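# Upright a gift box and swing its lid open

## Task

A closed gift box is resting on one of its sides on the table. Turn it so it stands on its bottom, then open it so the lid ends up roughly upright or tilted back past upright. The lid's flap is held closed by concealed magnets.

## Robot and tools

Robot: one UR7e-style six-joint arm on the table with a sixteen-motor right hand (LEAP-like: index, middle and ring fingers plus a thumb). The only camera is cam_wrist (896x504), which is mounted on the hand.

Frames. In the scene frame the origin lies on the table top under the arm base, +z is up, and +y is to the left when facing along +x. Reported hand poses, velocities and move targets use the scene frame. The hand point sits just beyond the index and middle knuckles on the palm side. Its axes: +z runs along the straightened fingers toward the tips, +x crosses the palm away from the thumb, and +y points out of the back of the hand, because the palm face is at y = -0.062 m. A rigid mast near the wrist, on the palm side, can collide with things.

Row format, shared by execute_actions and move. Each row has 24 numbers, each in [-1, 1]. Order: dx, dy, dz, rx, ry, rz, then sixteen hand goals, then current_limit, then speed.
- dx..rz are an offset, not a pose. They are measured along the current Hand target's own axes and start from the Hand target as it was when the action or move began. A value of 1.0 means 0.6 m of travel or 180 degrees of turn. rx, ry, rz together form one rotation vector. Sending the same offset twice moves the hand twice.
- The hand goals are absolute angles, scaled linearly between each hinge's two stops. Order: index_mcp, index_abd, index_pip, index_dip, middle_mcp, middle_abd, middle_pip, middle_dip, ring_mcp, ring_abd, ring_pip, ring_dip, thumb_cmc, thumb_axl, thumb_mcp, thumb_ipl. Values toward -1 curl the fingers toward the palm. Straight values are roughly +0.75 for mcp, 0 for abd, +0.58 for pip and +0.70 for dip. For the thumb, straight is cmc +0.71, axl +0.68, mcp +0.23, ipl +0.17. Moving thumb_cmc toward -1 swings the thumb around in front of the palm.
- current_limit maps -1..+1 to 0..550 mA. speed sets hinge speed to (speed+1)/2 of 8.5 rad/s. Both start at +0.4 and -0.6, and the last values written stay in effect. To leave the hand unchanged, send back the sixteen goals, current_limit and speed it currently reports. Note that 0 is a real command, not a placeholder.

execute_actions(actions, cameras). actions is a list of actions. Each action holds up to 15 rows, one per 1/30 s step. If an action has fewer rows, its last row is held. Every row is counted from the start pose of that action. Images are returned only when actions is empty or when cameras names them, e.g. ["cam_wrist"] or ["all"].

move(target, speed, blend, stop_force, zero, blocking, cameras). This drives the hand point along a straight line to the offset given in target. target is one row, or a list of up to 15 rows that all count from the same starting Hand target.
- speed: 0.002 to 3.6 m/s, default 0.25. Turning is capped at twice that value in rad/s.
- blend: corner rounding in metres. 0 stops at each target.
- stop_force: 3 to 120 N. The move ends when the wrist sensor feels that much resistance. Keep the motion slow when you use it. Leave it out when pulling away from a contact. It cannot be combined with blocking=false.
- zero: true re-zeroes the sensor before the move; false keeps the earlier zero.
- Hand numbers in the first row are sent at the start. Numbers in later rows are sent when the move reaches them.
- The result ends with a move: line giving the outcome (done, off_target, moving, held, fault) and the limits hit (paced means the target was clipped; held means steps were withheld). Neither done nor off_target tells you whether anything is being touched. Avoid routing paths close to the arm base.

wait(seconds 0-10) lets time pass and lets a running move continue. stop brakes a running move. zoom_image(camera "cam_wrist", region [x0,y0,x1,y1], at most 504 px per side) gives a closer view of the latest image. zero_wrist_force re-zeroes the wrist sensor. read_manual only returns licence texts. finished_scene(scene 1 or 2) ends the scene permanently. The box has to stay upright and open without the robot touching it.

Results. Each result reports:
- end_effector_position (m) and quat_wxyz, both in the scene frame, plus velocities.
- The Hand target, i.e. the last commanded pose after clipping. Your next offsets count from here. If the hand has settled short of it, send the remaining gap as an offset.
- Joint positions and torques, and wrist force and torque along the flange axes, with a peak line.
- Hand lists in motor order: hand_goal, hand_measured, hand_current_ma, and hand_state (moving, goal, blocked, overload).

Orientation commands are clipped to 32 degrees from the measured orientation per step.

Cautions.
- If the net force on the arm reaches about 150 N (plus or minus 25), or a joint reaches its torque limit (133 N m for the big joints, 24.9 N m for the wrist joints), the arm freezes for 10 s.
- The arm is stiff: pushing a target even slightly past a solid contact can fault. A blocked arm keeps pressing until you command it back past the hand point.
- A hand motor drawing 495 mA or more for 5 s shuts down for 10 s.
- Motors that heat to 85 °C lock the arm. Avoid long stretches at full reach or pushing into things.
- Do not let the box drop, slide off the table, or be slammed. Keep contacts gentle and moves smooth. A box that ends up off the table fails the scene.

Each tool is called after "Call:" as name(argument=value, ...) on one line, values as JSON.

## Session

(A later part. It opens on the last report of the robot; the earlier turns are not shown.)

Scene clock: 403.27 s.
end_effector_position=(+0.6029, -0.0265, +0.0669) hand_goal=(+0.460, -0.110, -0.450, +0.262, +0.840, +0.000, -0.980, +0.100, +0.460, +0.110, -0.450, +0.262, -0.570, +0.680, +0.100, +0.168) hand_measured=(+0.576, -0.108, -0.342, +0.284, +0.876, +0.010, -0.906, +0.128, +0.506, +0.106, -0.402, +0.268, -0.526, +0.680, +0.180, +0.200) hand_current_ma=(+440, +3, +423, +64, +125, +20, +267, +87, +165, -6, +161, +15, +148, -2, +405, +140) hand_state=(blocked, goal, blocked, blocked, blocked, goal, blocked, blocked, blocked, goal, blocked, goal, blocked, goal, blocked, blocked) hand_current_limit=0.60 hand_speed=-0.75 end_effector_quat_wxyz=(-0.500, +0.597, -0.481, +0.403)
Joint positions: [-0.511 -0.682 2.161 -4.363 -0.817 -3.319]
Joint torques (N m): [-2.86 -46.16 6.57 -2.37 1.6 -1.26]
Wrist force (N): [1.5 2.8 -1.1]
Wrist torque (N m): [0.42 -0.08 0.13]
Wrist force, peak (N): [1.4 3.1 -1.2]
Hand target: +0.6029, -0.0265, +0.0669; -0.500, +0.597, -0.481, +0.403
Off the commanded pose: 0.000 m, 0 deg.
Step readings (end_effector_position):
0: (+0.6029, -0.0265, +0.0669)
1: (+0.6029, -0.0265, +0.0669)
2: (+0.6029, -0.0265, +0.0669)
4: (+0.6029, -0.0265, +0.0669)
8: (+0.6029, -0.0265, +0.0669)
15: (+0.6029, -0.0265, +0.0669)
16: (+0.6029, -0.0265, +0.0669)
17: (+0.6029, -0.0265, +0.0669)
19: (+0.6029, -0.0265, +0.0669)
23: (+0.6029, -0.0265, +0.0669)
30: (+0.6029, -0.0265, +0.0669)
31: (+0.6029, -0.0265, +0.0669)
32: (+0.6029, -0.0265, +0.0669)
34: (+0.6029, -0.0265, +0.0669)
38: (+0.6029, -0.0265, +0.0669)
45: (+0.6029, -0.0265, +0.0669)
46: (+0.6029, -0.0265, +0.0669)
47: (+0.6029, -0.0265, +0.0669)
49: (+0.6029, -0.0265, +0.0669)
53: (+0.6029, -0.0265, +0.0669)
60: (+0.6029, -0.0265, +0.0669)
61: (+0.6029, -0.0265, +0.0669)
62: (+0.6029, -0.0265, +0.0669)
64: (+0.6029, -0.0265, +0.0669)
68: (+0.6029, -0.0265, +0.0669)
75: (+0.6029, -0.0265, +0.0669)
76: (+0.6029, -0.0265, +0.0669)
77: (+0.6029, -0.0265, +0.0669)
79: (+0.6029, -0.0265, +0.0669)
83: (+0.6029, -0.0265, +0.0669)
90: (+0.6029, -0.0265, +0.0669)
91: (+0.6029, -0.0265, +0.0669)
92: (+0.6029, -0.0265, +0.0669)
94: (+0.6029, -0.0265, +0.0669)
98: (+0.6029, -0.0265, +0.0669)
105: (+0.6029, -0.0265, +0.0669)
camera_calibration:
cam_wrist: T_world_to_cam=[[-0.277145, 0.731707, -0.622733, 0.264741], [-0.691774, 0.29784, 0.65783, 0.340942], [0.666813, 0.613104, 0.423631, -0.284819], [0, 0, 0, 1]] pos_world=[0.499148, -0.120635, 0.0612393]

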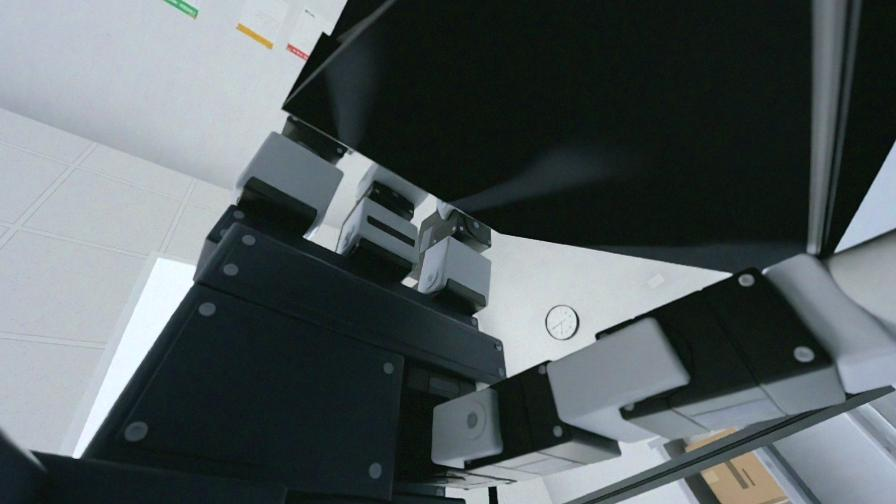

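Call:
execute_actions(actions=[[[0,0,0,0,0,0,0.52,-0.11,-0.44,0.261,0.87,0,-0.9,0.1,0.43,0.11,-0.5,0.261,-0.571,0.68,0.08,0.168,0.6,-0.84]],[[0,0,0,0,0,0,0.57,-0.11,-0.5,0.261,0.92,0,-0.8,0.1,0.48,0.11,-0.56,0.261,-0.571,0.68,0.08,0.168,0.6,-0.82]],[[0,0,0,0,0,0,0.62,-0.11,-0.57,0.261,0.95,0,-0.6,0.1,0.53,0.11,-0.63,0.261,-0.571,0.68,0.08,0.168,0.6,-0.82]],[[0,0,0,0,0,0,0.67,-0.11,-0.64,0.261,0.95,0,-0.4,0.2,0.58,0.11,-0.70,0.261,-0.571,0.68,0.08,0.168,0.6,-0.82]]], cameras=["cam_wrist"])

Scene clock: 406.10 s.
end_effector_position=(+0.6029, -0.0265, +0.0669) hand_goal=(+0.670, -0.110, -0.640, +0.262, +0.950, +0.000, -0.400, +0.200, +0.580, +0.110, -0.700, +0.262, -0.570, +0.680, +0.080, +0.168) hand_measured=(+0.652, -0.106, -0.636, +0.266, +0.932, +0.004, -0.406, +0.198, +0.626, +0.102, -0.612, +0.278, -0.506, +0.684, +0.156, +0.200) hand_current_ma=(-55, +6, +8, +8, -52, +6, -11, -5, +166, -14, +328, +44, +234, +9, +377, +140) hand_state=(goal, goal, goal, goal, goal, goal, goal, goal, blocked, goal, blocked, goal, blocked, goal, blocked, blocked) hand_current_limit=0.60 hand_speed=-0.82 end_effector_quat_wxyz=(-0.500, +0.597, -0.481, +0.403)
Joint positions: [-0.511 -0.682 2.161 -4.363 -0.817 -3.319]
Joint torques (N m): [-4.1 -47.06 6.19 -2.35 1.8 -1.26]
Wrist force (N): [1.4 2.9 -1.1]
Wrist torque (N m): [0.41 -0.07 0.12]
Wrist force, peak (N): [1.4 3.2 -1.2]
Hand target: +0.6029, -0.0265, +0.0669; -0.500, +0.597, -0.481, +0.403
Off the commanded pose: 0.000 m, 0 deg.
Step readings (end_effector_position):
0: (+0.6029, -0.0265, +0.0669)
1: (+0.6029, -0.0265, +0.0669)
2: (+0.6029, -0.0265, +0.0669)
4: (+0.6029, -0.0265, +0.0669)
8: (+0.6029, -0.0265, +0.0669)
15: (+0.6029, -0.0265, +0.0669)
16: (+0.6029, -0.0265, +0.0669)
17: (+0.6029, -0.0265, +0.0669)
19: (+0.6029, -0.0265, +0.0669)
23: (+0.6029, -0.0265, +0.0669)
30: (+0.6029, -0.0265, +0.0669)
31: (+0.6029, -0.0265, +0.0669)
32: (+0.6029, -0.0265, +0.0669)
34: (+0.6029, -0.0265, +0.0669)
38: (+0.6029, -0.0265, +0.0669)
45: (+0.6029, -0.0265, +0.0669)
46: (+0.6029, -0.0265, +0.0669)
47: (+0.6029, -0.0265, +0.0669)
49: (+0.6029, -0.0265, +0.0669)
53: (+0.6029, -0.0265, +0.0669)
60: (+0.6029, -0.0265, +0.0669)
camera_calibration:
cam_wrist: T_world_to_cam=[[-0.277145, 0.731707, -0.622733, 0.264741], [-0.691774, 0.29784, 0.65783, 0.340942], [0.666813, 0.613104, 0.423631, -0.284819], [0, 0, 0, 1]] pos_world=[0.499148, -0.120635, 0.0612393]

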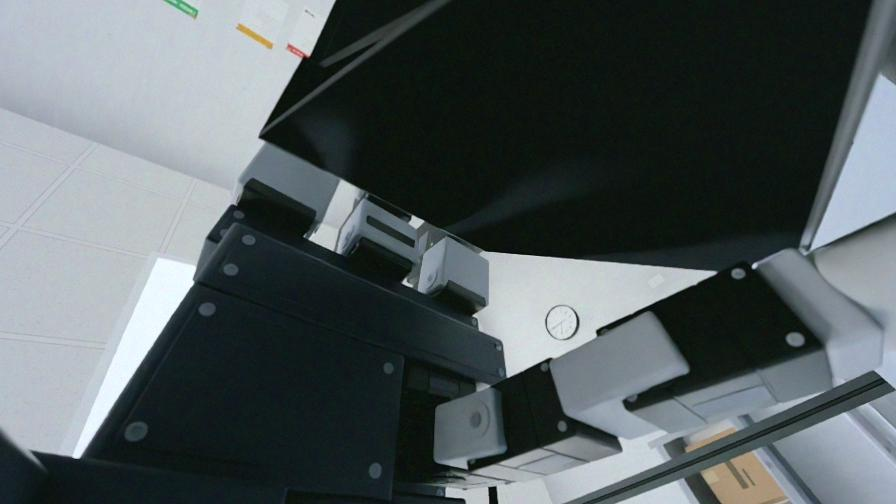

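Call:
execute_actions(actions=[[[0,0,0,0,0,0,0.6,-0.11,-0.68,0.261,0.95,0,-0.3,0.261,0.62,0.11,-0.76,0.261,-0.571,0.68,0.08,0.168,0.6,-0.82]],[[0,0,0,0,0,0,0.6,-0.11,-0.74,0.261,0.95,0,-0.3,0.261,0.67,0.11,-0.82,0.261,-0.571,0.68,0.08,0.168,0.6,-0.82]],[[0,0,0,0,0,0,0.63,-0.11,-0.8,0.261,0.95,0,-0.3,0.261,0.72,0.11,-0.88,0.24,-0.571,0.68,0.08,0.168,0.6,-0.82]],[[0,0,0,0,0,0,0.66,-0.11,-0.86,0.261,0.95,0,-0.3,0.261,0.76,0.11,-0.93,0.18,-0.571,0.68,0.08,0.168,0.6,-0.82]]], cameras=["cam_wrist"])

Scene clock: 408.77 s.
end_effector_position=(+0.6029, -0.0265, +0.0669) hand_goal=(+0.660, -0.110, -0.860, +0.262, +0.950, +0.000, -0.300, +0.262, +0.760, +0.110, -0.930, +0.180, -0.570, +0.680, +0.080, +0.168) hand_measured=(+0.644, -0.106, -0.854, +0.264, +0.932, +0.004, -0.306, +0.260, +0.786, +0.124, -0.888, +0.192, -0.504, +0.684, +0.142, +0.196) hand_current_ma=(-47, +6, +12, +5, -52, +6, -12, -5, +79, +31, +136, +32, +238, +11, +297, +121) hand_state=(goal, goal, goal, goal, goal, goal, goal, goal, blocked, goal, blocked, goal, blocked, goal, blocked, blocked) hand_current_limit=0.60 hand_speed=-0.82 end_effector_quat_wxyz=(-0.500, +0.597, -0.481, +0.403)
Joint positions: [-0.511 -0.682 2.161 -4.363 -0.817 -3.319]
Joint torques (N m): [-4.62 -46.25 5.87 -2.1 1.71 -1.18]
Wrist force (N): [1.4 2.9 -1.0]
Wrist torque (N m): [0.39 -0.07 0.12]
Wrist force, peak (N): [1.8 2.9 -1.2]
Hand target: +0.6029, -0.0265, +0.0669; -0.500, +0.597, -0.481, +0.403
Off the commanded pose: 0.000 m, 0 deg.
Step readings (end_effector_position):
0: (+0.6029, -0.0265, +0.0669)
1: (+0.6029, -0.0265, +0.0669)
2: (+0.6029, -0.0265, +0.0669)
4: (+0.6029, -0.0265, +0.0669)
8: (+0.6029, -0.0265, +0.0669)
15: (+0.6029, -0.0265, +0.0669)
16: (+0.6029, -0.0265, +0.0669)
17: (+0.6029, -0.0265, +0.0669)
19: (+0.6029, -0.0265, +0.0669)
23: (+0.6029, -0.0265, +0.0669)
30: (+0.6029, -0.0265, +0.0669)
31: (+0.6029, -0.0265, +0.0669)
32: (+0.6029, -0.0265, +0.0669)
34: (+0.6029, -0.0265, +0.0669)
38: (+0.6029, -0.0265, +0.0669)
45: (+0.6029, -0.0265, +0.0669)
46: (+0.6029, -0.0265, +0.0669)
47: (+0.6029, -0.0265, +0.0669)
49: (+0.6029, -0.0265, +0.0669)
53: (+0.6029, -0.0265, +0.0669)
60: (+0.6029, -0.0265, +0.0669)
camera_calibration:
cam_wrist: T_world_to_cam=[[-0.277145, 0.731707, -0.622733, 0.264741], [-0.691774, 0.29784, 0.65783, 0.340942], [0.666813, 0.613104, 0.423631, -0.284819], [0, 0, 0, 1]] pos_world=[0.499148, -0.120635, 0.0612393]

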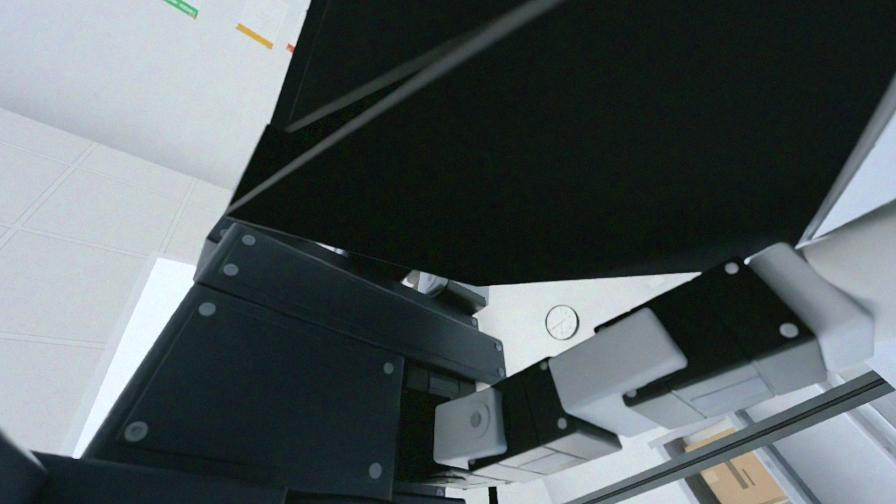

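Call:
execute_actions(actions=[[[0,0,0,0,0,0,0.95,-0.11,-0.5,0.261,0.6,0,-0.3,0.261,0.76,0.11,-0.93,0.18,-0.571,0.68,0.08,0.168,0.6,-0.75]],[[0,0,0,0,0,0,0.95,-0.11,-0.3,0.261,0.46,0,-0.35,0.261,0.76,0.11,-0.93,0.18,-0.571,0.68,0.08,0.168,0.6,-0.75]],[[0,0,0,0,0,0,0.6,-0.11,-0.3,0.261,0.43,0,-0.45,0.261,0.76,0.11,-0.93,0.18,-0.571,0.68,0.08,0.168,0.6,-0.75]],[[0,0,0,0,0,0,0.46,-0.11,-0.35,0.261,0.40,0,-0.56,0.261,0.76,0.11,-0.93,0.18,-0.571,0.68,0.08,0.168,0.6,-0.75]],[[0,0,0,0,0,0,0.42,-0.11,-0.48,0.261,0.38,0,-0.62,0.261,0.76,0.11,-0.93,0.18,-0.571,0.68,0.08,0.168,0.6,-0.75]],[[0,0,0,0,0,0,0.39,-0.11,-0.6,0.261,0.37,0,-0.64,0.261,0.76,0.11,-0.93,0.18,-0.571,0.68,0.08,0.168,0.6,-0.75]]], cameras=["cam_wrist"])

Scene clock: 412.77 s.
end_effector_position=(+0.6029, -0.0265, +0.0669) hand_goal=(+0.390, -0.110, -0.600, +0.262, +0.370, +0.000, -0.640, +0.262, +0.760, +0.110, -0.930, +0.180, -0.570, +0.680, +0.080, +0.168) hand_measured=(+0.420, -0.106, -0.528, +0.274, +0.424, +0.002, -0.582, +0.272, +0.764, +0.122, -0.942, +0.170, -0.498, +0.684, +0.152, +0.198) hand_current_ma=(+101, +6, +259, +33, +194, +3, +197, +26, +6, +27, -28, -25, +264, +12, +359, +126) hand_state=(blocked, goal, blocked, goal, blocked, goal, blocked, goal, goal, goal, goal, goal, blocked, goal, blocked, blocked) hand_current_limit=0.60 hand_speed=-0.75 end_effector_quat_wxyz=(-0.500, +0.597, -0.481, +0.403)
Joint positions: [-0.511 -0.682 2.161 -4.363 -0.817 -3.319]
Joint torques (N m): [-4.79 -45.75 6.02 -2.26 1.59 -1.28]
Wrist force (N): [1.5 1.6 -1.5]
Wrist torque (N m): [0.30 -0.04 0.04]
Wrist force, peak (N): [1.4 3.0 -1.1]
Hand target: +0.6029, -0.0265, +0.0669; -0.500, +0.597, -0.481, +0.403
Off the commanded pose: 0.000 m, 0 deg.
Step readings (end_effector_position):
0: (+0.6029, -0.0265, +0.0669)
1: (+0.6029, -0.0265, +0.0669)
2: (+0.6029, -0.0265, +0.0669)
4: (+0.6029, -0.0265, +0.0669)
8: (+0.6029, -0.0265, +0.0669)
15: (+0.6029, -0.0265, +0.0669)
16: (+0.6029, -0.0265, +0.0669)
17: (+0.6029, -0.0265, +0.0669)
19: (+0.6029, -0.0265, +0.0669)
23: (+0.6029, -0.0265, +0.0669)
30: (+0.6029, -0.0265, +0.0669)
31: (+0.6029, -0.0265, +0.0669)
32: (+0.6029, -0.0265, +0.0669)
34: (+0.6029, -0.0265, +0.0669)
38: (+0.6029, -0.0265, +0.0669)
45: (+0.6029, -0.0265, +0.0669)
46: (+0.6029, -0.0265, +0.0669)
47: (+0.6029, -0.0265, +0.0669)
49: (+0.6029, -0.0265, +0.0669)
53: (+0.6029, -0.0265, +0.0669)
60: (+0.6029, -0.0265, +0.0669)
61: (+0.6029, -0.0265, +0.0669)
62: (+0.6029, -0.0265, +0.0669)
64: (+0.6029, -0.0265, +0.0669)
68: (+0.6029, -0.0265, +0.0669)
75: (+0.6029, -0.0265, +0.0669)
76: (+0.6029, -0.0265, +0.0669)
77: (+0.6029, -0.0265, +0.0669)
79: (+0.6029, -0.0265, +0.0669)
83: (+0.6029, -0.0265, +0.0669)
90: (+0.6029, -0.0265, +0.0669)
camera_calibration:
cam_wrist: T_world_to_cam=[[-0.277145, 0.731707, -0.622733, 0.264741], [-0.691774, 0.29784, 0.65783, 0.340942], [0.666813, 0.613104, 0.423631, -0.284819], [0, 0, 0, 1]] pos_world=[0.499148, -0.120635, 0.0612393]

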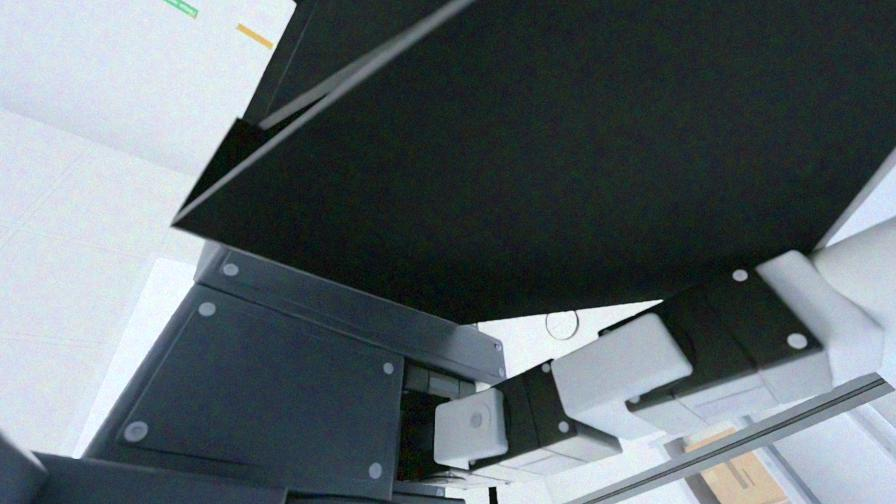

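Call:
execute_actions(actions=[[[0,0,0,0,0,0,0.5,-0.11,-0.45,0.261,0.5,0,-0.5,0.261,0.74,0.11,-0.9,0.18,-0.571,0.68,0.1,0.168,0.5,-0.85]],[[0,0,0,0,0,0,0.5,-0.11,-0.42,0.261,0.48,0,-0.42,0.261,0.6,0.11,-0.75,0.22,-0.571,0.68,0.12,0.168,0.5,-0.85]],[[0,0,0,0,0,0,0.48,-0.11,-0.35,0.261,0.47,0,-0.35,0.261,0.5,0.11,-0.5,0.261,-0.571,0.68,0.14,0.168,0.5,-0.85]],[[0,0,0,0,0,0,0.5,-0.11,-0.226,0.261,0.48,0,-0.226,0.261,0.46,0.11,-0.3,0.261,-0.571,0.68,0.17,0.168,0.4,-0.85]]], cameras=["cam_wrist"])

Scene clock: 416.50 s.
end_effector_position=(+0.6029, -0.0265, +0.0669) hand_goal=(+0.500, -0.110, -0.226, +0.262, +0.480, +0.000, -0.226, +0.262, +0.460, +0.110, -0.300, +0.262, -0.570, +0.680, +0.170, +0.168) hand_measured=(+0.480, -0.106, -0.230, +0.266, +0.480, -0.002, -0.218, +0.272, +0.456, +0.106, -0.304, +0.260, -0.558, +0.682, +0.184, +0.176) hand_current_ma=(-57, +7, -8, +7, -1, -4, +20, +27, -10, -6, -6, -4, +31, +5, +49, +26) hand_state=(goal, goal, goal, goal, goal, goal, goal, goal, goal, goal, goal, goal, goal, goal, goal, goal) hand_current_limit=0.40 hand_speed=-0.85 end_effector_quat_wxyz=(-0.500, +0.597, -0.481, +0.403)
Joint positions: [-0.511 -0.682 2.161 -4.363 -0.817 -3.319]
Joint torques (N m): [-4.28 -45.71 5.77 -2.14 1.76 -1.04]
Wrist force (N): [1.3 2.7 -1.1]
Wrist torque (N m): [0.39 -0.06 0.11]
Wrist force, peak (N): [1.6 -3.3 -1.4]
Hand target: +0.6029, -0.0265, +0.0669; -0.500, +0.597, -0.481, +0.403
Off the commanded pose: 0.000 m, 0 deg.
Step readings (end_effector_position):
0: (+0.6029, -0.0265, +0.0669)
1: (+0.6029, -0.0265, +0.0669)
2: (+0.6029, -0.0265, +0.0669)
4: (+0.6029, -0.0265, +0.0669)
8: (+0.6029, -0.0265, +0.0669)
15: (+0.6029, -0.0265, +0.0669)
16: (+0.6029, -0.0265, +0.0669)
17: (+0.6029, -0.0265, +0.0669)
19: (+0.6029, -0.0265, +0.0669)
23: (+0.6029, -0.0265, +0.0669)
30: (+0.6029, -0.0265, +0.0669)
31: (+0.6029, -0.0265, +0.0669)
32: (+0.6029, -0.0265, +0.0669)
34: (+0.6029, -0.0265, +0.0669)
38: (+0.6029, -0.0265, +0.0669)
45: (+0.6029, -0.0265, +0.0669)
46: (+0.6029, -0.0265, +0.0669)
47: (+0.6029, -0.0265, +0.0669)
49: (+0.6029, -0.0265, +0.0669)
53: (+0.6029, -0.0265, +0.0669)
60: (+0.6029, -0.0265, +0.0669)
camera_calibration:
cam_wrist: T_world_to_cam=[[-0.277145, 0.731707, -0.622733, 0.264741], [-0.691774, 0.29784, 0.65783, 0.340942], [0.666813, 0.613104, 0.423631, -0.284819], [0, 0, 0, 1]] pos_world=[0.499148, -0.120635, 0.0612393]

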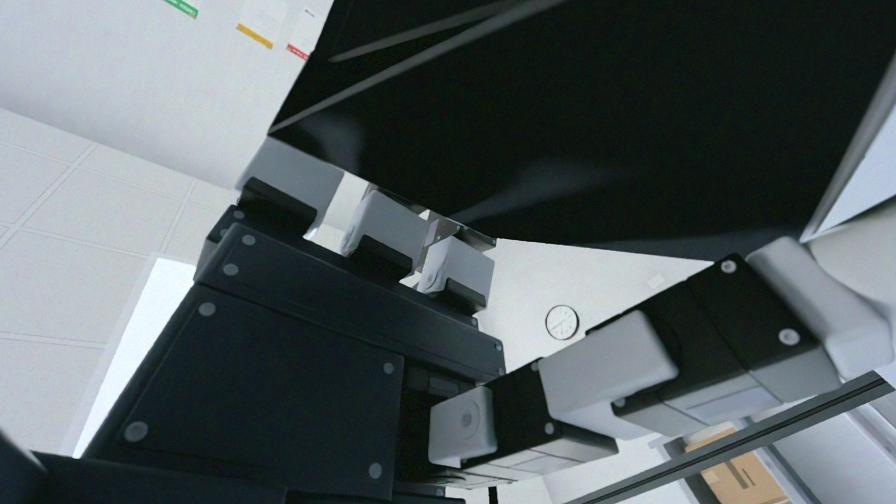

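Call:
execute_actions(actions=[[[0,0,0,0,0,0,0.6,-0.11,-0.1,0.261,0.55,0,-0.1,0.261,0.55,0.11,-0.1,0.261,-0.571,0.68,0.2,0.168,0.4,-0.85]],[[0,0,0,0,0,0,0.7,-0.11,-0.1,0.261,0.65,0,-0.1,0.261,0.65,0.11,-0.1,0.261,-0.571,0.68,0.22,0.168,0.4,-0.85]],[[0,0,0,0,0,0,0.75,-0.11,-0.1,0.261,0.75,0,-0.1,0.261,0.75,0.11,-0.1,0.261,-0.571,0.68,0.25,0.168,0.4,-0.85]]], cameras=["cam_wrist"])

Scene clock: 418.63 s.
end_effector_position=(+0.6029, -0.0265, +0.0669) hand_goal=(+0.750, -0.110, -0.100, +0.262, +0.750, +0.000, -0.100, +0.262, +0.750, +0.110, -0.100, +0.262, -0.570, +0.680, +0.250, +0.168) hand_measured=(+0.728, -0.106, -0.106, +0.266, +0.730, -0.002, -0.104, +0.264, +0.728, +0.106, -0.104, +0.260, -0.568, +0.682, +0.246, +0.170) hand_current_ma=(-68, +6, -11, +6, -60, -4, -9, +5, -65, -5, -10, -4, +4, +5, -10, +4) hand_state=(blocked, goal, goal, goal, blocked, goal, goal, goal, blocked, goal, goal, goal, goal, goal, goal, goal) hand_current_limit=0.40 hand_speed=-0.85 end_effector_quat_wxyz=(-0.500, +0.597, -0.481, +0.403)
Joint positions: [-0.511 -0.682 2.161 -4.363 -0.817 -3.319]
Joint torques (N m): [-4.44 -45.97 6.03 -2.26 1.56 -1.07]
Wrist force (N): [1.4 2.2 -1.1]
Wrist torque (N m): [0.35 -0.07 0.11]
Wrist force, peak (N): [1.5 2.8 -1.2]
Hand target: +0.6029, -0.0265, +0.0669; -0.500, +0.597, -0.481, +0.403
Off the commanded pose: 0.000 m, 0 deg.
Step readings (end_effector_position):
0: (+0.6029, -0.0265, +0.0669)
1: (+0.6029, -0.0265, +0.0669)
2: (+0.6029, -0.0265, +0.0669)
4: (+0.6029, -0.0265, +0.0669)
8: (+0.6029, -0.0265, +0.0669)
15: (+0.6029, -0.0265, +0.0669)
16: (+0.6029, -0.0265, +0.0669)
17: (+0.6029, -0.0265, +0.0669)
19: (+0.6029, -0.0265, +0.0669)
23: (+0.6029, -0.0265, +0.0669)
30: (+0.6029, -0.0265, +0.0669)
31: (+0.6029, -0.0265, +0.0669)
32: (+0.6029, -0.0265, +0.0669)
34: (+0.6029, -0.0265, +0.0669)
38: (+0.6029, -0.0265, +0.0669)
45: (+0.6029, -0.0265, +0.0669)
camera_calibration:
cam_wrist: T_world_to_cam=[[-0.277145, 0.731707, -0.622733, 0.264741], [-0.691774, 0.29784, 0.65783, 0.340942], [0.666813, 0.613104, 0.423631, -0.284819], [0, 0, 0, 1]] pos_world=[0.499148, -0.120635, 0.0612393]

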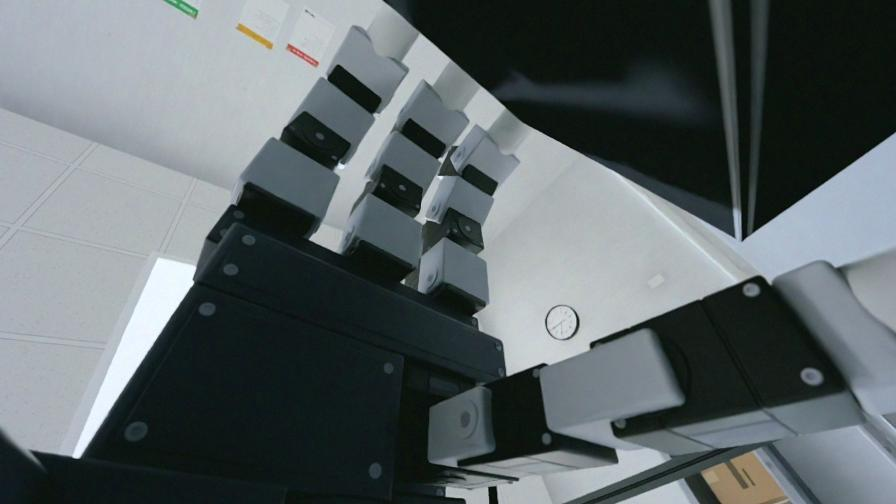

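Call:
execute_actions(actions=[[[0,-0.0073,0.041,0,0,0,0.6,-0.11,0.08,0.478,0.75,0,-0.2,0.261,0.6,0.11,0.08,0.478,-0.571,0.68,0.25,0.168,0.4,-0.5]],[[0,0,0,0,0,0,0.4,-0.11,0.08,0.478,0.75,0,-0.328,0.261,0.4,0.11,0.08,0.478,-0.571,0.68,0.2,0.168,0.3,-0.5]],[[0,0,0,0,0,0,0.2,-0.11,0.08,0.478,0.7,0,-0.328,0.261,0.2,0.11,0.08,0.478,-0.571,0.68,0.17,0.168,0.3,-0.7]],[[0,0,0,0,0,0,0.1,-0.11,0.08,0.478,0.7,0,-0.328,0.261,0.1,0.11,0.08,0.478,-0.571,0.68,0.14,0.168,0.35,-0.8]],[[0,0,0,0,0,0,0.05,-0.11,0.08,0.478,0.7,0,-0.328,0.261,0.05,0.11,0.08,0.478,-0.571,0.68,0.13,0.168,0.35,-0.85]]], cameras=["cam_wrist"])

Scene clock: 422.37 s.
end_effector_position=(+0.6273, -0.0212, +0.0670) hand_goal=(+0.050, -0.110, +0.080, +0.478, +0.700, +0.000, -0.328, +0.262, +0.050, +0.110, +0.080, +0.478, -0.570, +0.680, +0.130, +0.168) hand_measured=(+0.062, -0.104, +0.082, +0.476, +0.694, -0.002, -0.326, +0.264, +0.066, +0.104, +0.080, +0.476, -0.570, +0.678, +0.176, +0.172) hand_current_ma=(+30, +10, +2, -4, -14, -4, +3, +5, +44, -9, +0, -3, -1, -4, +206, +10) hand_state=(goal, goal, goal, goal, goal, goal, goal, goal, goal, goal, goal, goal, goal, goal, blocked, goal) hand_current_limit=0.35 hand_speed=-0.85 end_effector_quat_wxyz=(-0.500, +0.597, -0.481, +0.403)
Joint positions: [-0.469 -0.673 2.094 -4.315 -0.858 -3.305]
Joint torques (N m): [4.65 -30.71 -9.4 0.06 -1.38 0.65]
Wrist force (N): [1.2 -8.8 -4.1]
Wrist torque (N m): [-0.51 -0.09 0.12]
Wrist force, peak (N): [1.2 -8.8 -4.1]
Hand target: +0.6273, -0.0212, +0.0670; -0.500, +0.597, -0.481, +0.403
Off the commanded pose: 0.000 m, 0 deg.
Step readings (end_effector_position):
0: (+0.6029, -0.0265, +0.0669)
1: (+0.6029, -0.0265, +0.0669)
2: (+0.6032, -0.0264, +0.0669)
4: (+0.6110, -0.0242, +0.0670)
8: (+0.6213, -0.0221, +0.0674)
15: (+0.6266, -0.0213, +0.0671)
16: (+0.6267, -0.0213, +0.0670)
17: (+0.6269, -0.0213, +0.0670)
19: (+0.6271, -0.0213, +0.0670)
23: (+0.6272, -0.0212, +0.0670)
30: (+0.6273, -0.0212, +0.0670)
31: (+0.6273, -0.0212, +0.0670)
32: (+0.6273, -0.0212, +0.0670)
34: (+0.6273, -0.0212, +0.0670)
38: (+0.6273, -0.0212, +0.0670)
45: (+0.6273, -0.0212, +0.0670)
46: (+0.6273, -0.0212, +0.0670)
47: (+0.6273, -0.0212, +0.0670)
49: (+0.6273, -0.0212, +0.0670)
53: (+0.6273, -0.0212, +0.0670)
60: (+0.6273, -0.0212, +0.0670)
61: (+0.6273, -0.0212, +0.0670)
62: (+0.6273, -0.0212, +0.0670)
64: (+0.6273, -0.0212, +0.0670)
68: (+0.6273, -0.0212, +0.0670)
75: (+0.6273, -0.0212, +0.0670)
camera_calibration:
cam_wrist: T_world_to_cam=[[-0.277126, 0.731699, -0.622751, 0.267616], [-0.691781, 0.29786, 0.657814, 0.35625], [0.666814, 0.613104, 0.423631, -0.304339], [0, 0, 0, 1]] pos_world=[0.523548, -0.115335, 0.0612393]

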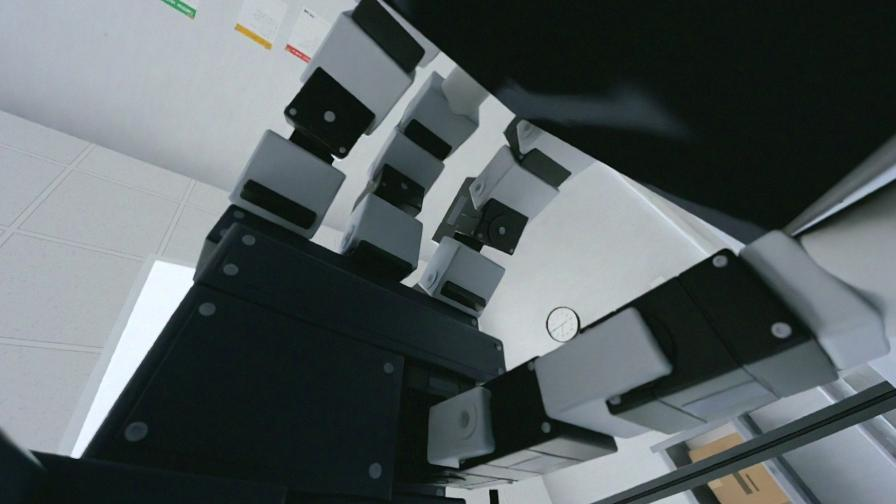

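Call:
execute_actions(actions=[[[0,0,0,0,0,0,0.4,-0.11,0.2,0.478,0.75,0,0,0.4,0.4,0.11,0.2,0.478,-0.571,0.68,0.25,0.168,0.4,-0.7]],[[0,0,0,0,0,0,0.8,-0.11,0.3,0.6,0.9,0,0.3,0.6,0.8,0.11,0.3,0.6,-0.571,0.68,0.4,0.168,0.4,-0.5]]])

Call:
move(target=[[0,-0.197,-0.0348,0,0,0,0.9,-0.11,0.4,0.6,0.9,0,0.4,0.6,0.9,0.11,0.4,0.6,-0.571,0.68,0.4,0.168,0.4,-0.2],[-0.159,-0.30,0.01,-0.0565,-0.2845,-0.3475,0.9,-0.11,0.4,0.6,0.9,0,0.4,0.6,0.9,0.11,0.4,0.6,-0.571,0.68,0.4,0.168,0.4,-0.2],[-0.159,-0.229,0.022,-0.113,-0.569,-0.695,0.95,-0.11,0.576,0.69,0.95,0,0.576,0.69,0.95,0.11,0.576,0.69,0.714,0.68,0.226,0.168,0.4,-0.2]], speed=[0.15,0.5,0.5], blend=[0.02,0.05,0], cameras=["cam_wrist"])

Scene clock: 426.47 s.
end_effector_position=(+0.6273, -0.0212, +0.0669) hand_goal=(+0.800, -0.110, +0.300, +0.600, +0.900, +0.000, +0.300, +0.600, +0.800, +0.110, +0.300, +0.600, -0.570, +0.680, +0.400, +0.168) hand_measured=(+0.776, -0.106, +0.292, +0.596, +0.880, -0.002, +0.292, +0.596, +0.778, +0.106, +0.294, +0.598, -0.570, +0.678, +0.394, +0.166) hand_current_ma=(-71, +6, -16, -7, -61, -4, -18, -6, -68, -5, -15, -6, -1, -4, -15, -5) hand_state=(blocked, goal, goal, goal, blocked, goal, goal, goal, blocked, goal, goal, goal, goal, goal, goal, goal) hand_current_limit=0.40 hand_speed=-0.50 end_effector_quat_wxyz=(-0.500, +0.597, -0.481, +0.403)
Joint positions: [-0.469 -0.673 2.094 -4.315 -0.858 -3.305]
Joint torques (N m): [3.7 -49.04 -1.43 -3.28 1.12 -0.53]
Wrist force (N): [1.9 2.0 -1.3]
Wrist torque (N m): [0.36 -0.09 0.15]
Wrist force, peak (N): [1.4 -8.8 -4.3]
Hand target: +0.6273, -0.0212, +0.0670; -0.500, +0.597, -0.481, +0.403
Off the commanded pose: 0.000 m, 0 deg.
Step readings (end_effector_position):
0: (+0.6273, -0.0212, +0.0670)
1: (+0.6273, -0.0212, +0.0670)
2: (+0.6273, -0.0212, +0.0670)
4: (+0.6273, -0.0212, +0.0670)
8: (+0.6273, -0.0212, +0.0669)
15: (+0.6273, -0.0212, +0.0669)
16: (+0.6273, -0.0212, +0.0669)
17: (+0.6273, -0.0212, +0.0669)
19: (+0.6273, -0.0212, +0.0669)
23: (+0.6273, -0.0212, +0.0669)
30: (+0.6273, -0.0212, +0.0669)

Scene clock: 431.70 s.
end_effector_position=(+0.6432, +0.0798, +0.2000) hand_goal=(+0.950, -0.110, +0.576, +0.690, +0.950, +0.000, +0.576, +0.690, +0.950, +0.110, +0.576, +0.690, +0.714, +0.680, +0.226, +0.168) hand_measured=(+0.942, -0.106, +0.572, +0.686, +0.942, +0.000, +0.572, +0.688, +0.942, +0.110, +0.572, +0.688, +0.712, +0.678, +0.224, +0.166) hand_current_ma=(-20, +5, -10, -6, -18, +0, -9, -5, -19, -1, -9, -5, -3, -3, -5, -5) hand_state=(goal, goal, goal, goal, goal, goal, goal, goal, goal, goal, goal, goal, goal, goal, goal, goal) hand_current_limit=0.40 hand_speed=-0.20 end_effector_quat_wxyz=(+0.006, +0.766, +0.643, +0.009)
Joint positions: [0.016 -1.281 1.816 -2.117 -1.571 -6.138]
Joint torques (N m): [5.15 -28.26 -8.84 -3.84 -1.58 -1.65]
Wrist force (N): [2.4 0.9 1.8]
Wrist torque (N m): [0.09 -0.19 0.26]
Wrist force, peak (N): [2.0 3.3 -1.0]
Hand target: +0.6432, +0.0798, +0.2000; +0.006, +0.766, +0.643, +0.009
Off the commanded pose: 0.000 m, 0 deg.
move: done
camera_calibration:
cam_wrist: T_world_to_cam=[[0.490351, -0.871425, 0.0131947, -0.212006], [-0.623689, -0.340294, 0.703713, 0.247578], [-0.608743, -0.353296, -0.710362, 0.691078], [0, 0, 0, 1]] pos_world=[0.679058, 0.143657, 0.319489]

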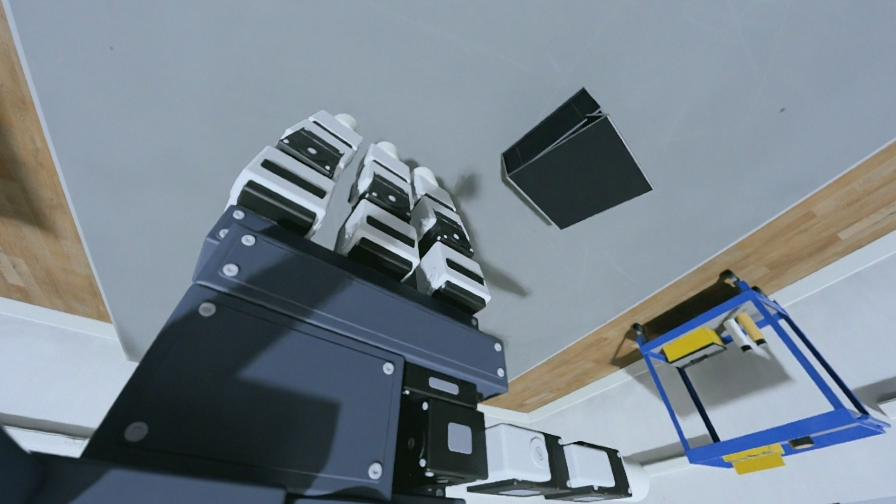

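Call:
zoom_image(camera="cam_wrist", region=[490, 75, 670, 240])

Scaled by 2.800.

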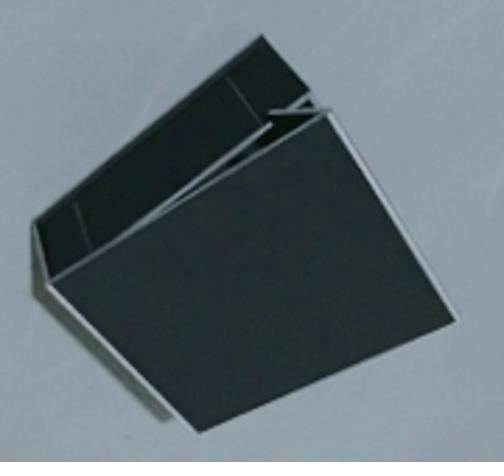

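Call:
move(target=[[-0.0408,0.0567,0.0,0,0,0.532,0.479,0,-0.226,0.261,0.479,0,-0.226,0.261,0.479,0,-0.226,0.261,0.714,0.68,0.226,0.168,0.4,-0.2],[-0.0725,0.0623,0.2138,0,0,0.532,0.479,0,-0.226,0.261,0.479,0,-0.226,0.261,0.479,0,-0.226,0.261,0.714,0.68,0.226,0.168,0.4,-0.2]], speed=[0.4,0.2], cameras=["cam_wrist"])

Call:
zoom_image(camera="cam_wrist", region=[480, 0, 896, 234])

Scene clock: 438.43 s.
end_effector_position=(+0.6753, +0.0308, +0.0724) hand_goal=(+0.480, +0.000, -0.226, +0.262, +0.480, +0.000, -0.226, +0.262, +0.480, +0.000, -0.226, +0.262, +0.714, +0.680, +0.226, +0.168) hand_measured=(+0.488, -0.004, -0.218, +0.266, +0.488, +0.000, -0.218, +0.266, +0.488, +0.002, -0.218, +0.266, +0.712, +0.678, +0.224, +0.166) hand_current_ma=(+19, -5, +19, +8, +18, +0, +16, +6, +19, +5, +17, +6, -3, -3, -6, -5) hand_state=(goal, goal, goal, goal, goal, goal, goal, goal, goal, goal, goal, goal, goal, goal, goal, goal) hand_current_limit=0.40 hand_speed=-0.20 end_effector_quat_wxyz=(-0.003, +0.991, -0.137, +0.011)
Joint positions: [0.008 -0.81 1.425 -2.198 -1.57 -4.476]
Joint torques (N m): [-8.48 -45.69 -15.05 -3.56 0.96 -1.56]
Wrist force (N): [2.4 1.0 1.5]
Wrist torque (N m): [0.25 -0.18 0.30]
Wrist force, peak (N): [2.5 1.2 2.6]
Hand target: +0.6754, +0.0308, +0.0723; -0.003, +0.991, -0.137, +0.011
Off the commanded pose: 0.000 m, 0 deg.
move: done
camera_calibration:
cam_wrist: T_world_to_cam=[[-0.916131, -0.400518, -0.0169938, 0.668687], [-0.291841, 0.637286, 0.713228, 0.0857687], [-0.274831, 0.65837, -0.700726, 0.345395], [0, 0, 0, 1]] pos_world=[0.732561, -0.0142356, 0.192218]

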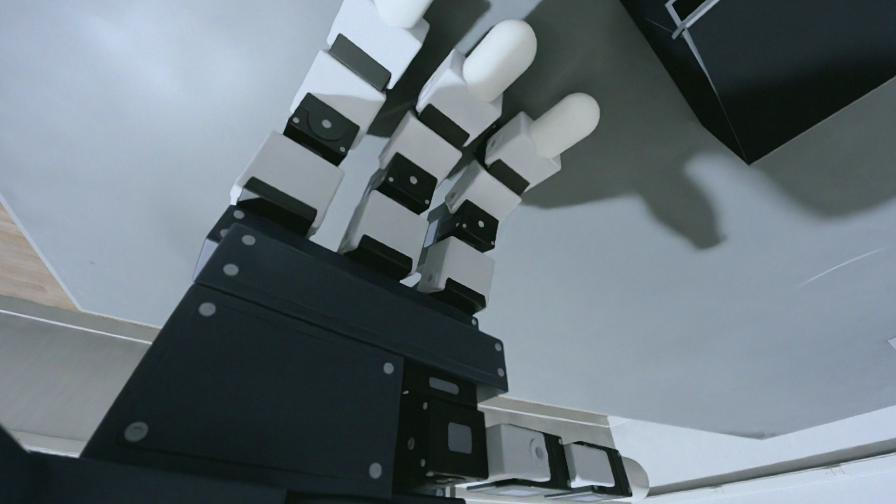

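Scaled by 1.212.

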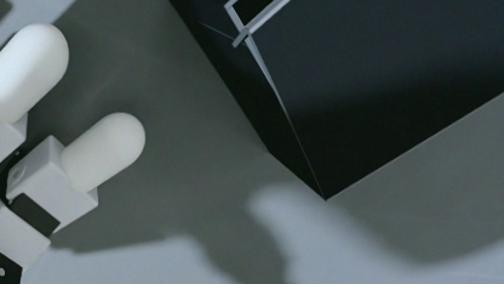

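Call:
move(target=[[-0.009,0.0545,0.0,0,0,0,0.479,0,-0.226,0.261,0.479,0,-0.226,0.261,0.479,0,-0.226,0.261,0.714,0.68,0.226,0.168,0.4,-0.2],[-0.009,0.0545,-0.01,0,0,0,0.479,0,-0.226,0.261,0.479,0,-0.226,0.261,0.479,0,-0.226,0.261,0.714,0.68,0.226,0.168,0.4,-0.2]], speed=[0.06,0.03], cameras=["cam_wrist"])

Call:
zoom_image(camera="cam_wrist", region=[480, 0, 796, 204])

Scene clock: 441.30 s.
end_effector_position=(+0.6612, +0.0007, +0.0777) hand_goal=(+0.480, +0.000, -0.226, +0.262, +0.480, +0.000, -0.226, +0.262, +0.480, +0.000, -0.226, +0.262, +0.714, +0.680, +0.226, +0.168) hand_measured=(+0.488, -0.004, -0.218, +0.266, +0.488, +0.000, -0.218, +0.266, +0.488, +0.002, -0.218, +0.266, +0.712, +0.678, +0.224, +0.166) hand_current_ma=(+19, -5, +19, +8, +18, +0, +16, +6, +19, +4, +17, +6, -3, -3, -6, -5) hand_state=(goal, goal, goal, goal, goal, goal, goal, goal, goal, goal, goal, goal, goal, goal, goal, goal) hand_current_limit=0.40 hand_speed=-0.20 end_effector_quat_wxyz=(-0.003, +0.991, -0.137, +0.011)
Joint positions: [-0.036 -0.852 1.488 -2.219 -1.57 -4.519]
Joint torques (N m): [-7.66 -60.32 -26.87 -0.65 1.65 -1.83]
Wrist force (N): [2.5 1.0 1.3]
Wrist torque (N m): [0.28 -0.21 0.30]
Wrist force, peak (N): [2.5 1.2 1.7]
Hand target: +0.6612, +0.0007, +0.0779; -0.003, +0.991, -0.137, +0.011
Off the commanded pose: 0.000 m, 0 deg.
move: done
camera_calibration:
cam_wrist: T_world_to_cam=[[-0.916104, -0.400579, -0.0170596, 0.643793], [-0.291947, 0.637297, 0.713176, 0.0972137], [-0.274811, 0.658323, -0.700778, 0.364974], [0, 0, 0, 1]] pos_world=[0.718461, -0.0443354, 0.197418]

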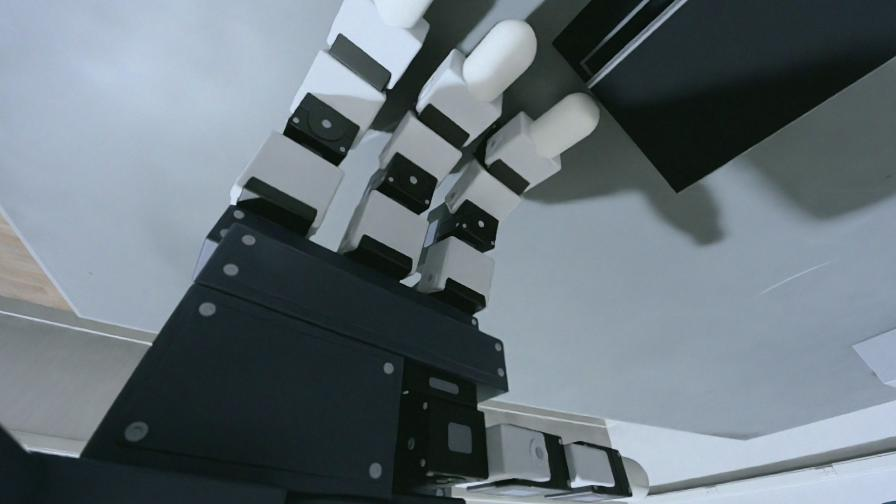

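Scaled by 1.595.

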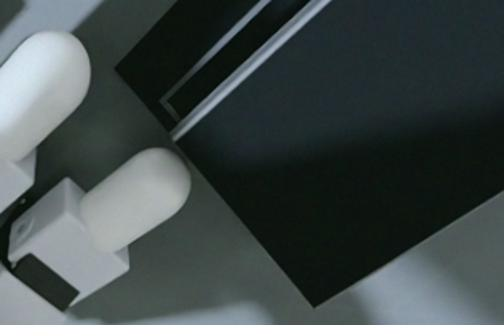

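Call:
move(target=[[0,0,0.012,0,0,0,0.479,0,-0.226,0.261,0.479,0,-0.226,0.261,0.479,0,-0.226,0.261,0.714,0.68,0.226,0.168,0.4,-0.2],[0,0.008,0.012,0,0,0,0.479,0,-0.226,0.261,0.479,0,-0.226,0.261,0.479,0,-0.226,0.261,0.714,0.68,0.226,0.168,0.4,-0.2],[0,0.008,-0.02,0,0,0,0.479,0,-0.226,0.261,0.479,0,-0.226,0.261,0.479,0,-0.226,0.261,0.714,0.68,0.226,0.168,0.4,-0.2]], speed=[0.05,0.03,0.03], cameras=["cam_wrist"])

Call:
zoom_image(camera="cam_wrist", region=[480, 0, 796, 204])

Scene clock: 444.53 s.
end_effector_position=(+0.6596, -0.0039, +0.0897) hand_goal=(+0.480, +0.000, -0.226, +0.262, +0.480, +0.000, -0.226, +0.262, +0.480, +0.000, -0.226, +0.262, +0.714, +0.680, +0.226, +0.168) hand_measured=(+0.488, -0.002, -0.220, +0.266, +0.488, +0.000, -0.218, +0.266, +0.488, +0.002, -0.218, +0.266, +0.712, +0.678, +0.224, +0.166) hand_current_ma=(+19, -5, +15, +7, +18, +0, +16, +6, +19, +4, +17, +6, -3, -3, -6, -5) hand_state=(goal, goal, goal, goal, goal, goal, goal, goal, goal, goal, goal, goal, goal, goal, goal, goal) hand_current_limit=0.40 hand_speed=-0.20 end_effector_quat_wxyz=(-0.003, +0.991, -0.137, +0.011)
Joint positions: [-0.043 -0.872 1.488 -2.199 -1.57 -4.526]
Joint torques (N m): [-7.32 -60.01 -26.8 -0.94 1.53 -1.55]
Wrist force (N): [2.7 0.8 1.7]
Wrist torque (N m): [0.25 -0.24 0.32]
Wrist force, peak (N): [2.7 0.8 1.7]
Hand target: +0.6596, -0.0039, +0.0899; -0.003, +0.991, -0.137, +0.011
Off the commanded pose: 0.000 m, 0 deg.
move: done
camera_calibration:
cam_wrist: T_world_to_cam=[[-0.916104, -0.400579, -0.0170596, 0.640781], [-0.291947, 0.637297, 0.713176, 0.0911492], [-0.274811, 0.658323, -0.700778, 0.376], [0, 0, 0, 1]] pos_world=[0.716961, -0.0489354, 0.209418]

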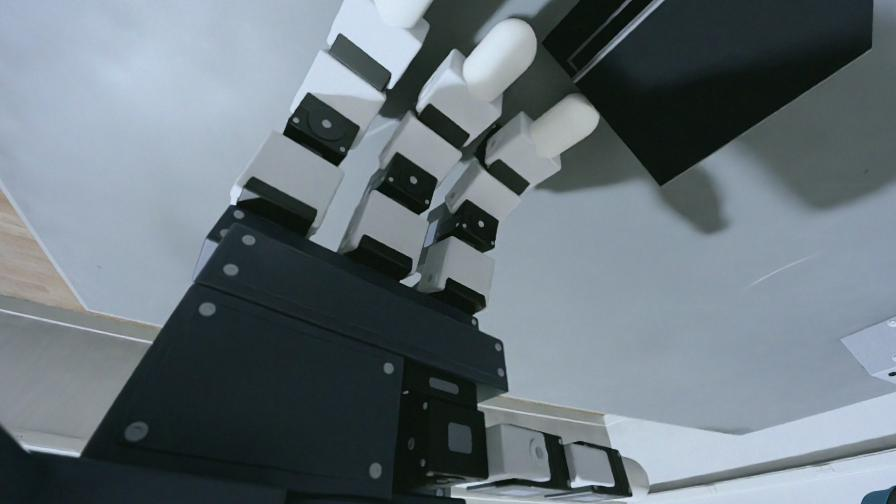

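Scaled by 1.595.

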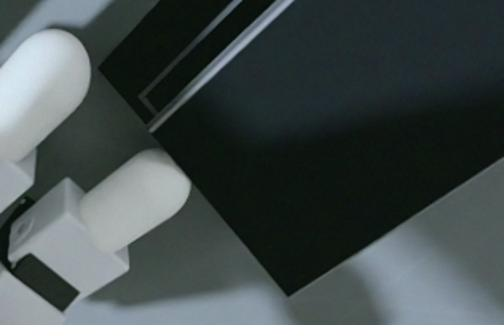

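Call:
move(target=[[0,-0.01,0.03,0,0,0,0.479,0,-0.226,0.261,0.479,0,-0.226,0.261,0.479,0,-0.226,0.261,0.714,0.68,0.226,0.168,0.4,-0.2],[0,0.011,0.03,0,0,0,0.479,0,-0.226,0.261,0.479,0,-0.226,0.261,0.479,0,-0.226,0.261,0.714,0.68,0.226,0.168,0.4,-0.2]], speed=[0.06,0.03], cameras=["cam_wrist"])

Call:
zoom_image(camera="cam_wrist", region=[480, 0, 796, 204])

Scene clock: 448.10 s.
end_effector_position=(+0.6583, -0.0100, +0.0718) hand_goal=(+0.480, +0.000, -0.226, +0.262, +0.480, +0.000, -0.226, +0.262, +0.480, +0.000, -0.226, +0.262, +0.714, +0.680, +0.226, +0.168) hand_measured=(+0.488, -0.002, -0.220, +0.266, +0.488, +0.000, -0.218, +0.266, +0.488, +0.002, -0.218, +0.266, +0.712, +0.678, +0.224, +0.166) hand_current_ma=(+19, -5, +15, +7, +18, +0, +16, +6, +19, +4, +17, +6, -3, -3, -6, -5) hand_state=(goal, goal, goal, goal, goal, goal, goal, goal, goal, goal, goal, goal, goal, goal, goal, goal) hand_current_limit=0.40 hand_speed=-0.20 end_effector_quat_wxyz=(-0.003, +0.991, -0.137, +0.011)
Joint positions: [-0.052 -0.851 1.506 -2.237 -1.57 -4.535]
Joint torques (N m): [-9.22 -60.39 -8.43 -3.78 1.46 -1.55]
Wrist force (N): [2.5 0.9 1.2]
Wrist torque (N m): [0.29 -0.19 0.29]
Wrist force, peak (N): [2.7 0.8 1.7]
Hand target: +0.6582, -0.0102, +0.0718; -0.003, +0.991, -0.137, +0.011
Off the commanded pose: 0.000 m, 0 deg.
move: done
camera_calibration:
cam_wrist: T_world_to_cam=[[-0.91613, -0.400521, -0.0169935, 0.636759], [-0.291863, 0.637333, 0.713178, 0.107335], [-0.274812, 0.658324, -0.700777, 0.367087], [0, 0, 0, 1]] pos_world=[0.715561, -0.0550356, 0.191518]

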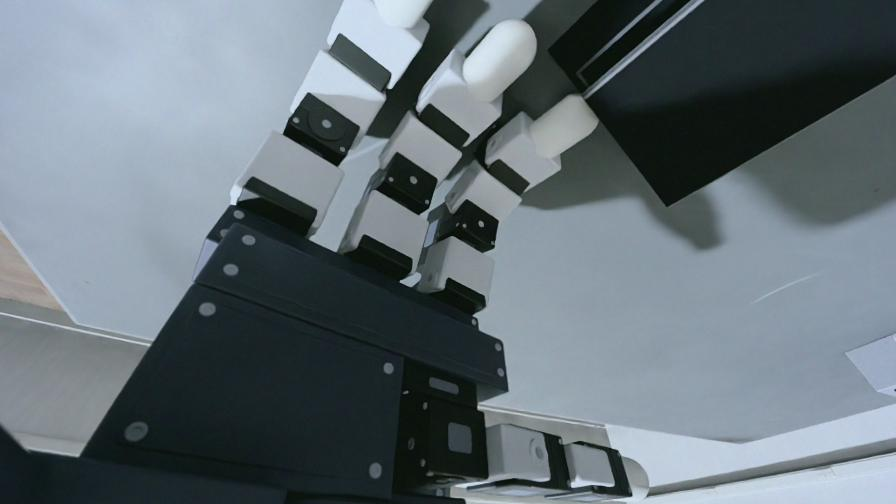

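Scaled by 1.595.

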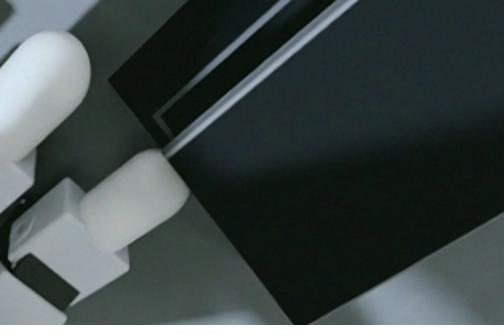

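Call:
move(target=[0,0.003,-0.03,0,0,0,0.479,0,-0.226,0.261,0.479,0,-0.226,0.261,0.479,0,-0.226,0.261,0.714,0.68,0.226,0.168,0.4,-0.2], speed=0.03, cameras=["cam_wrist"])

Call:
zoom_image(camera="cam_wrist", region=[480, 0, 796, 204])

Scene clock: 449.40 s.
end_effector_position=(+0.6573, -0.0120, +0.0896) hand_goal=(+0.480, +0.000, -0.226, +0.262, +0.480, +0.000, -0.226, +0.262, +0.480, +0.000, -0.226, +0.262, +0.714, +0.680, +0.226, +0.168) hand_measured=(+0.488, -0.002, -0.220, +0.266, +0.488, +0.000, -0.218, +0.266, +0.488, +0.002, -0.218, +0.266, +0.712, +0.678, +0.224, +0.166) hand_current_ma=(+19, -5, +15, +7, +18, +0, +16, +6, +19, +4, +17, +6, -3, -3, -6, -5) hand_state=(goal, goal, goal, goal, goal, goal, goal, goal, goal, goal, goal, goal, goal, goal, goal, goal) hand_current_limit=0.40 hand_speed=-0.20 end_effector_quat_wxyz=(-0.003, +0.991, -0.137, +0.011)
Joint positions: [-0.055 -0.878 1.5 -2.204 -1.57 -4.538]
Joint torques (N m): [-7.73 -60.73 -26.68 -0.59 1.69 -1.68]
Wrist force (N): [2.6 0.7 1.7]
Wrist torque (N m): [0.23 -0.22 0.31]
Wrist force, peak (N): [2.7 1.0 1.5]
Hand target: +0.6573, -0.0120, +0.0898; -0.003, +0.991, -0.137, +0.011
Off the commanded pose: 0.000 m, 0 deg.
move: done
camera_calibration:
cam_wrist: T_world_to_cam=[[-0.916104, -0.400579, -0.0170596, 0.635429], [-0.291947, 0.637297, 0.713176, 0.0956398], [-0.274811, 0.658323, -0.700778, 0.3807], [0, 0, 0, 1]] pos_world=[0.714661, -0.0570354, 0.209418]

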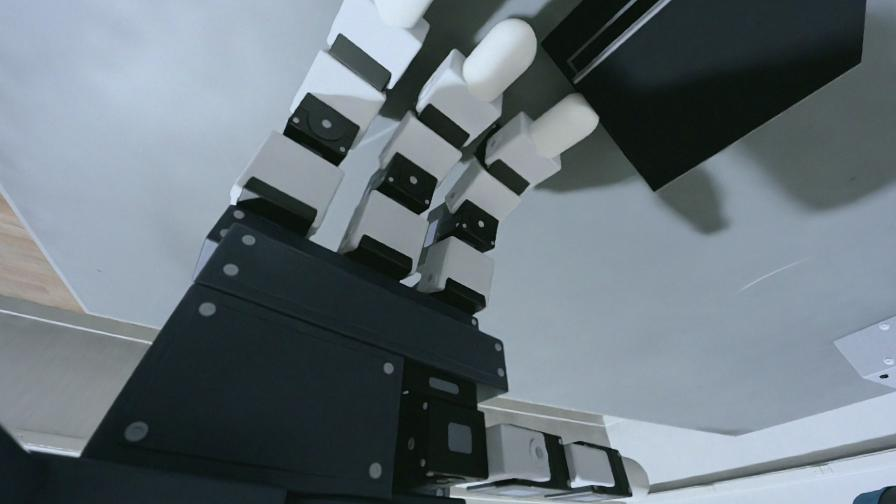

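Scaled by 1.595.

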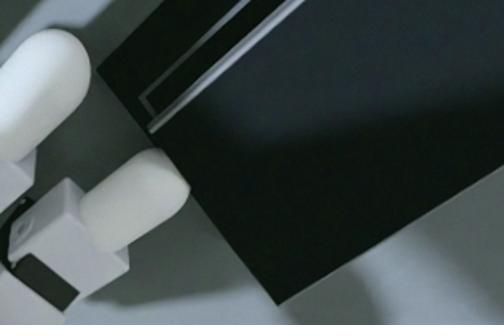

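Call:
move(target=[[0,-0.05,-0.267,0,0,0,0.45,-0.11,0.08,0.478,0.75,0,-0.328,0.261,0.45,0.11,0.08,0.478,0.714,0.68,0.226,0.168,0.4,-0.2],[-0.016,0.0852,-0.1183,0.3285,0.3529,0.4262,0.45,-0.11,0.08,0.478,0.75,0,-0.328,0.261,0.45,0.11,0.08,0.478,-0.571,0.68,0.45,0.168,0.4,-0.2],[-0.0193,0.0865,0.0367,0.3285,0.3529,0.4262,0.45,-0.11,0.08,0.478,0.75,0,-0.328,0.261,0.45,0.11,0.08,0.478,-0.571,0.68,0.45,0.168,0.4,-0.2]], speed=[0.4,0.4,0.12], blend=[0.03,0,0], cameras=["cam_wrist"])

Scene clock: 457.77 s.
end_effector_position=(+0.6326, -0.0588, +0.0672) hand_goal=(+0.450, -0.110, +0.080, +0.478, +0.750, +0.000, -0.328, +0.262, +0.450, +0.110, +0.080, +0.478, -0.570, +0.680, +0.450, +0.168) hand_measured=(+0.444, -0.106, +0.080, +0.476, +0.744, +0.000, -0.326, +0.264, +0.444, +0.108, +0.080, +0.476, -0.568, +0.680, +0.446, +0.166) hand_current_ma=(-15, +7, -1, -5, -15, +0, +3, +5, -14, -3, -1, -4, +2, -2, -13, -5) hand_state=(goal, goal, goal, goal, goal, goal, goal, goal, goal, goal, goal, goal, goal, goal, goal, goal) hand_current_limit=0.40 hand_speed=-0.20 end_effector_quat_wxyz=(+0.372, -0.443, +0.625, -0.524)
Joint positions: [-0.297 -0.67 2.102 -4.389 -1.566 -3.147]
Joint torques (N m): [4 -35.23 -13.27 -3.32 -1.12 1.27]
Wrist force (N): [1.2 2.3 -1.2]
Wrist torque (N m): [0.41 -0.02 0.10]
Wrist force, peak (N): [2.7 0.8 3.2]
Hand target: +0.6326, -0.0588, +0.0671; +0.372, -0.443, +0.625, -0.524
Off the commanded pose: 0.000 m, 0 deg.
move: done
camera_calibration:
cam_wrist: T_world_to_cam=[[0.14714, 0.768781, -0.622355, 0.0304735], [-0.434535, 0.615475, 0.657548, 0.226924], [0.888555, 0.173683, 0.424623, -0.451188], [0, 0, 0, 1]] pos_world=[0.495028, -0.0847299, 0.0613366]

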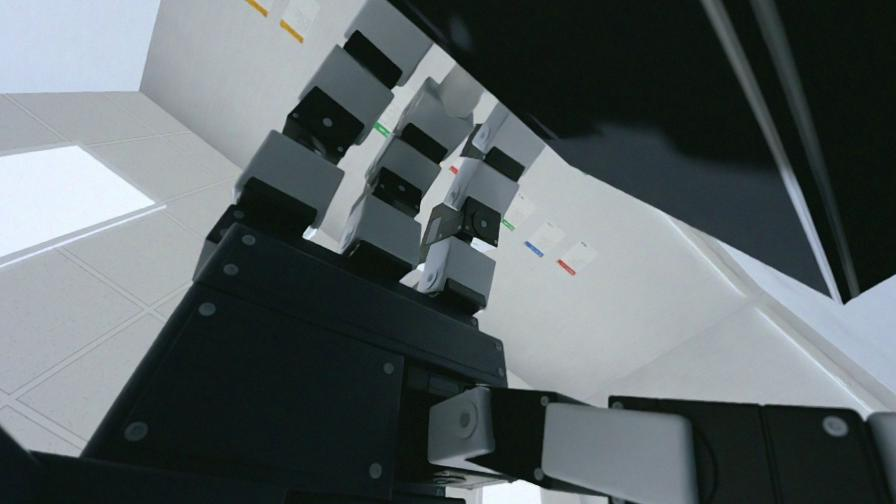

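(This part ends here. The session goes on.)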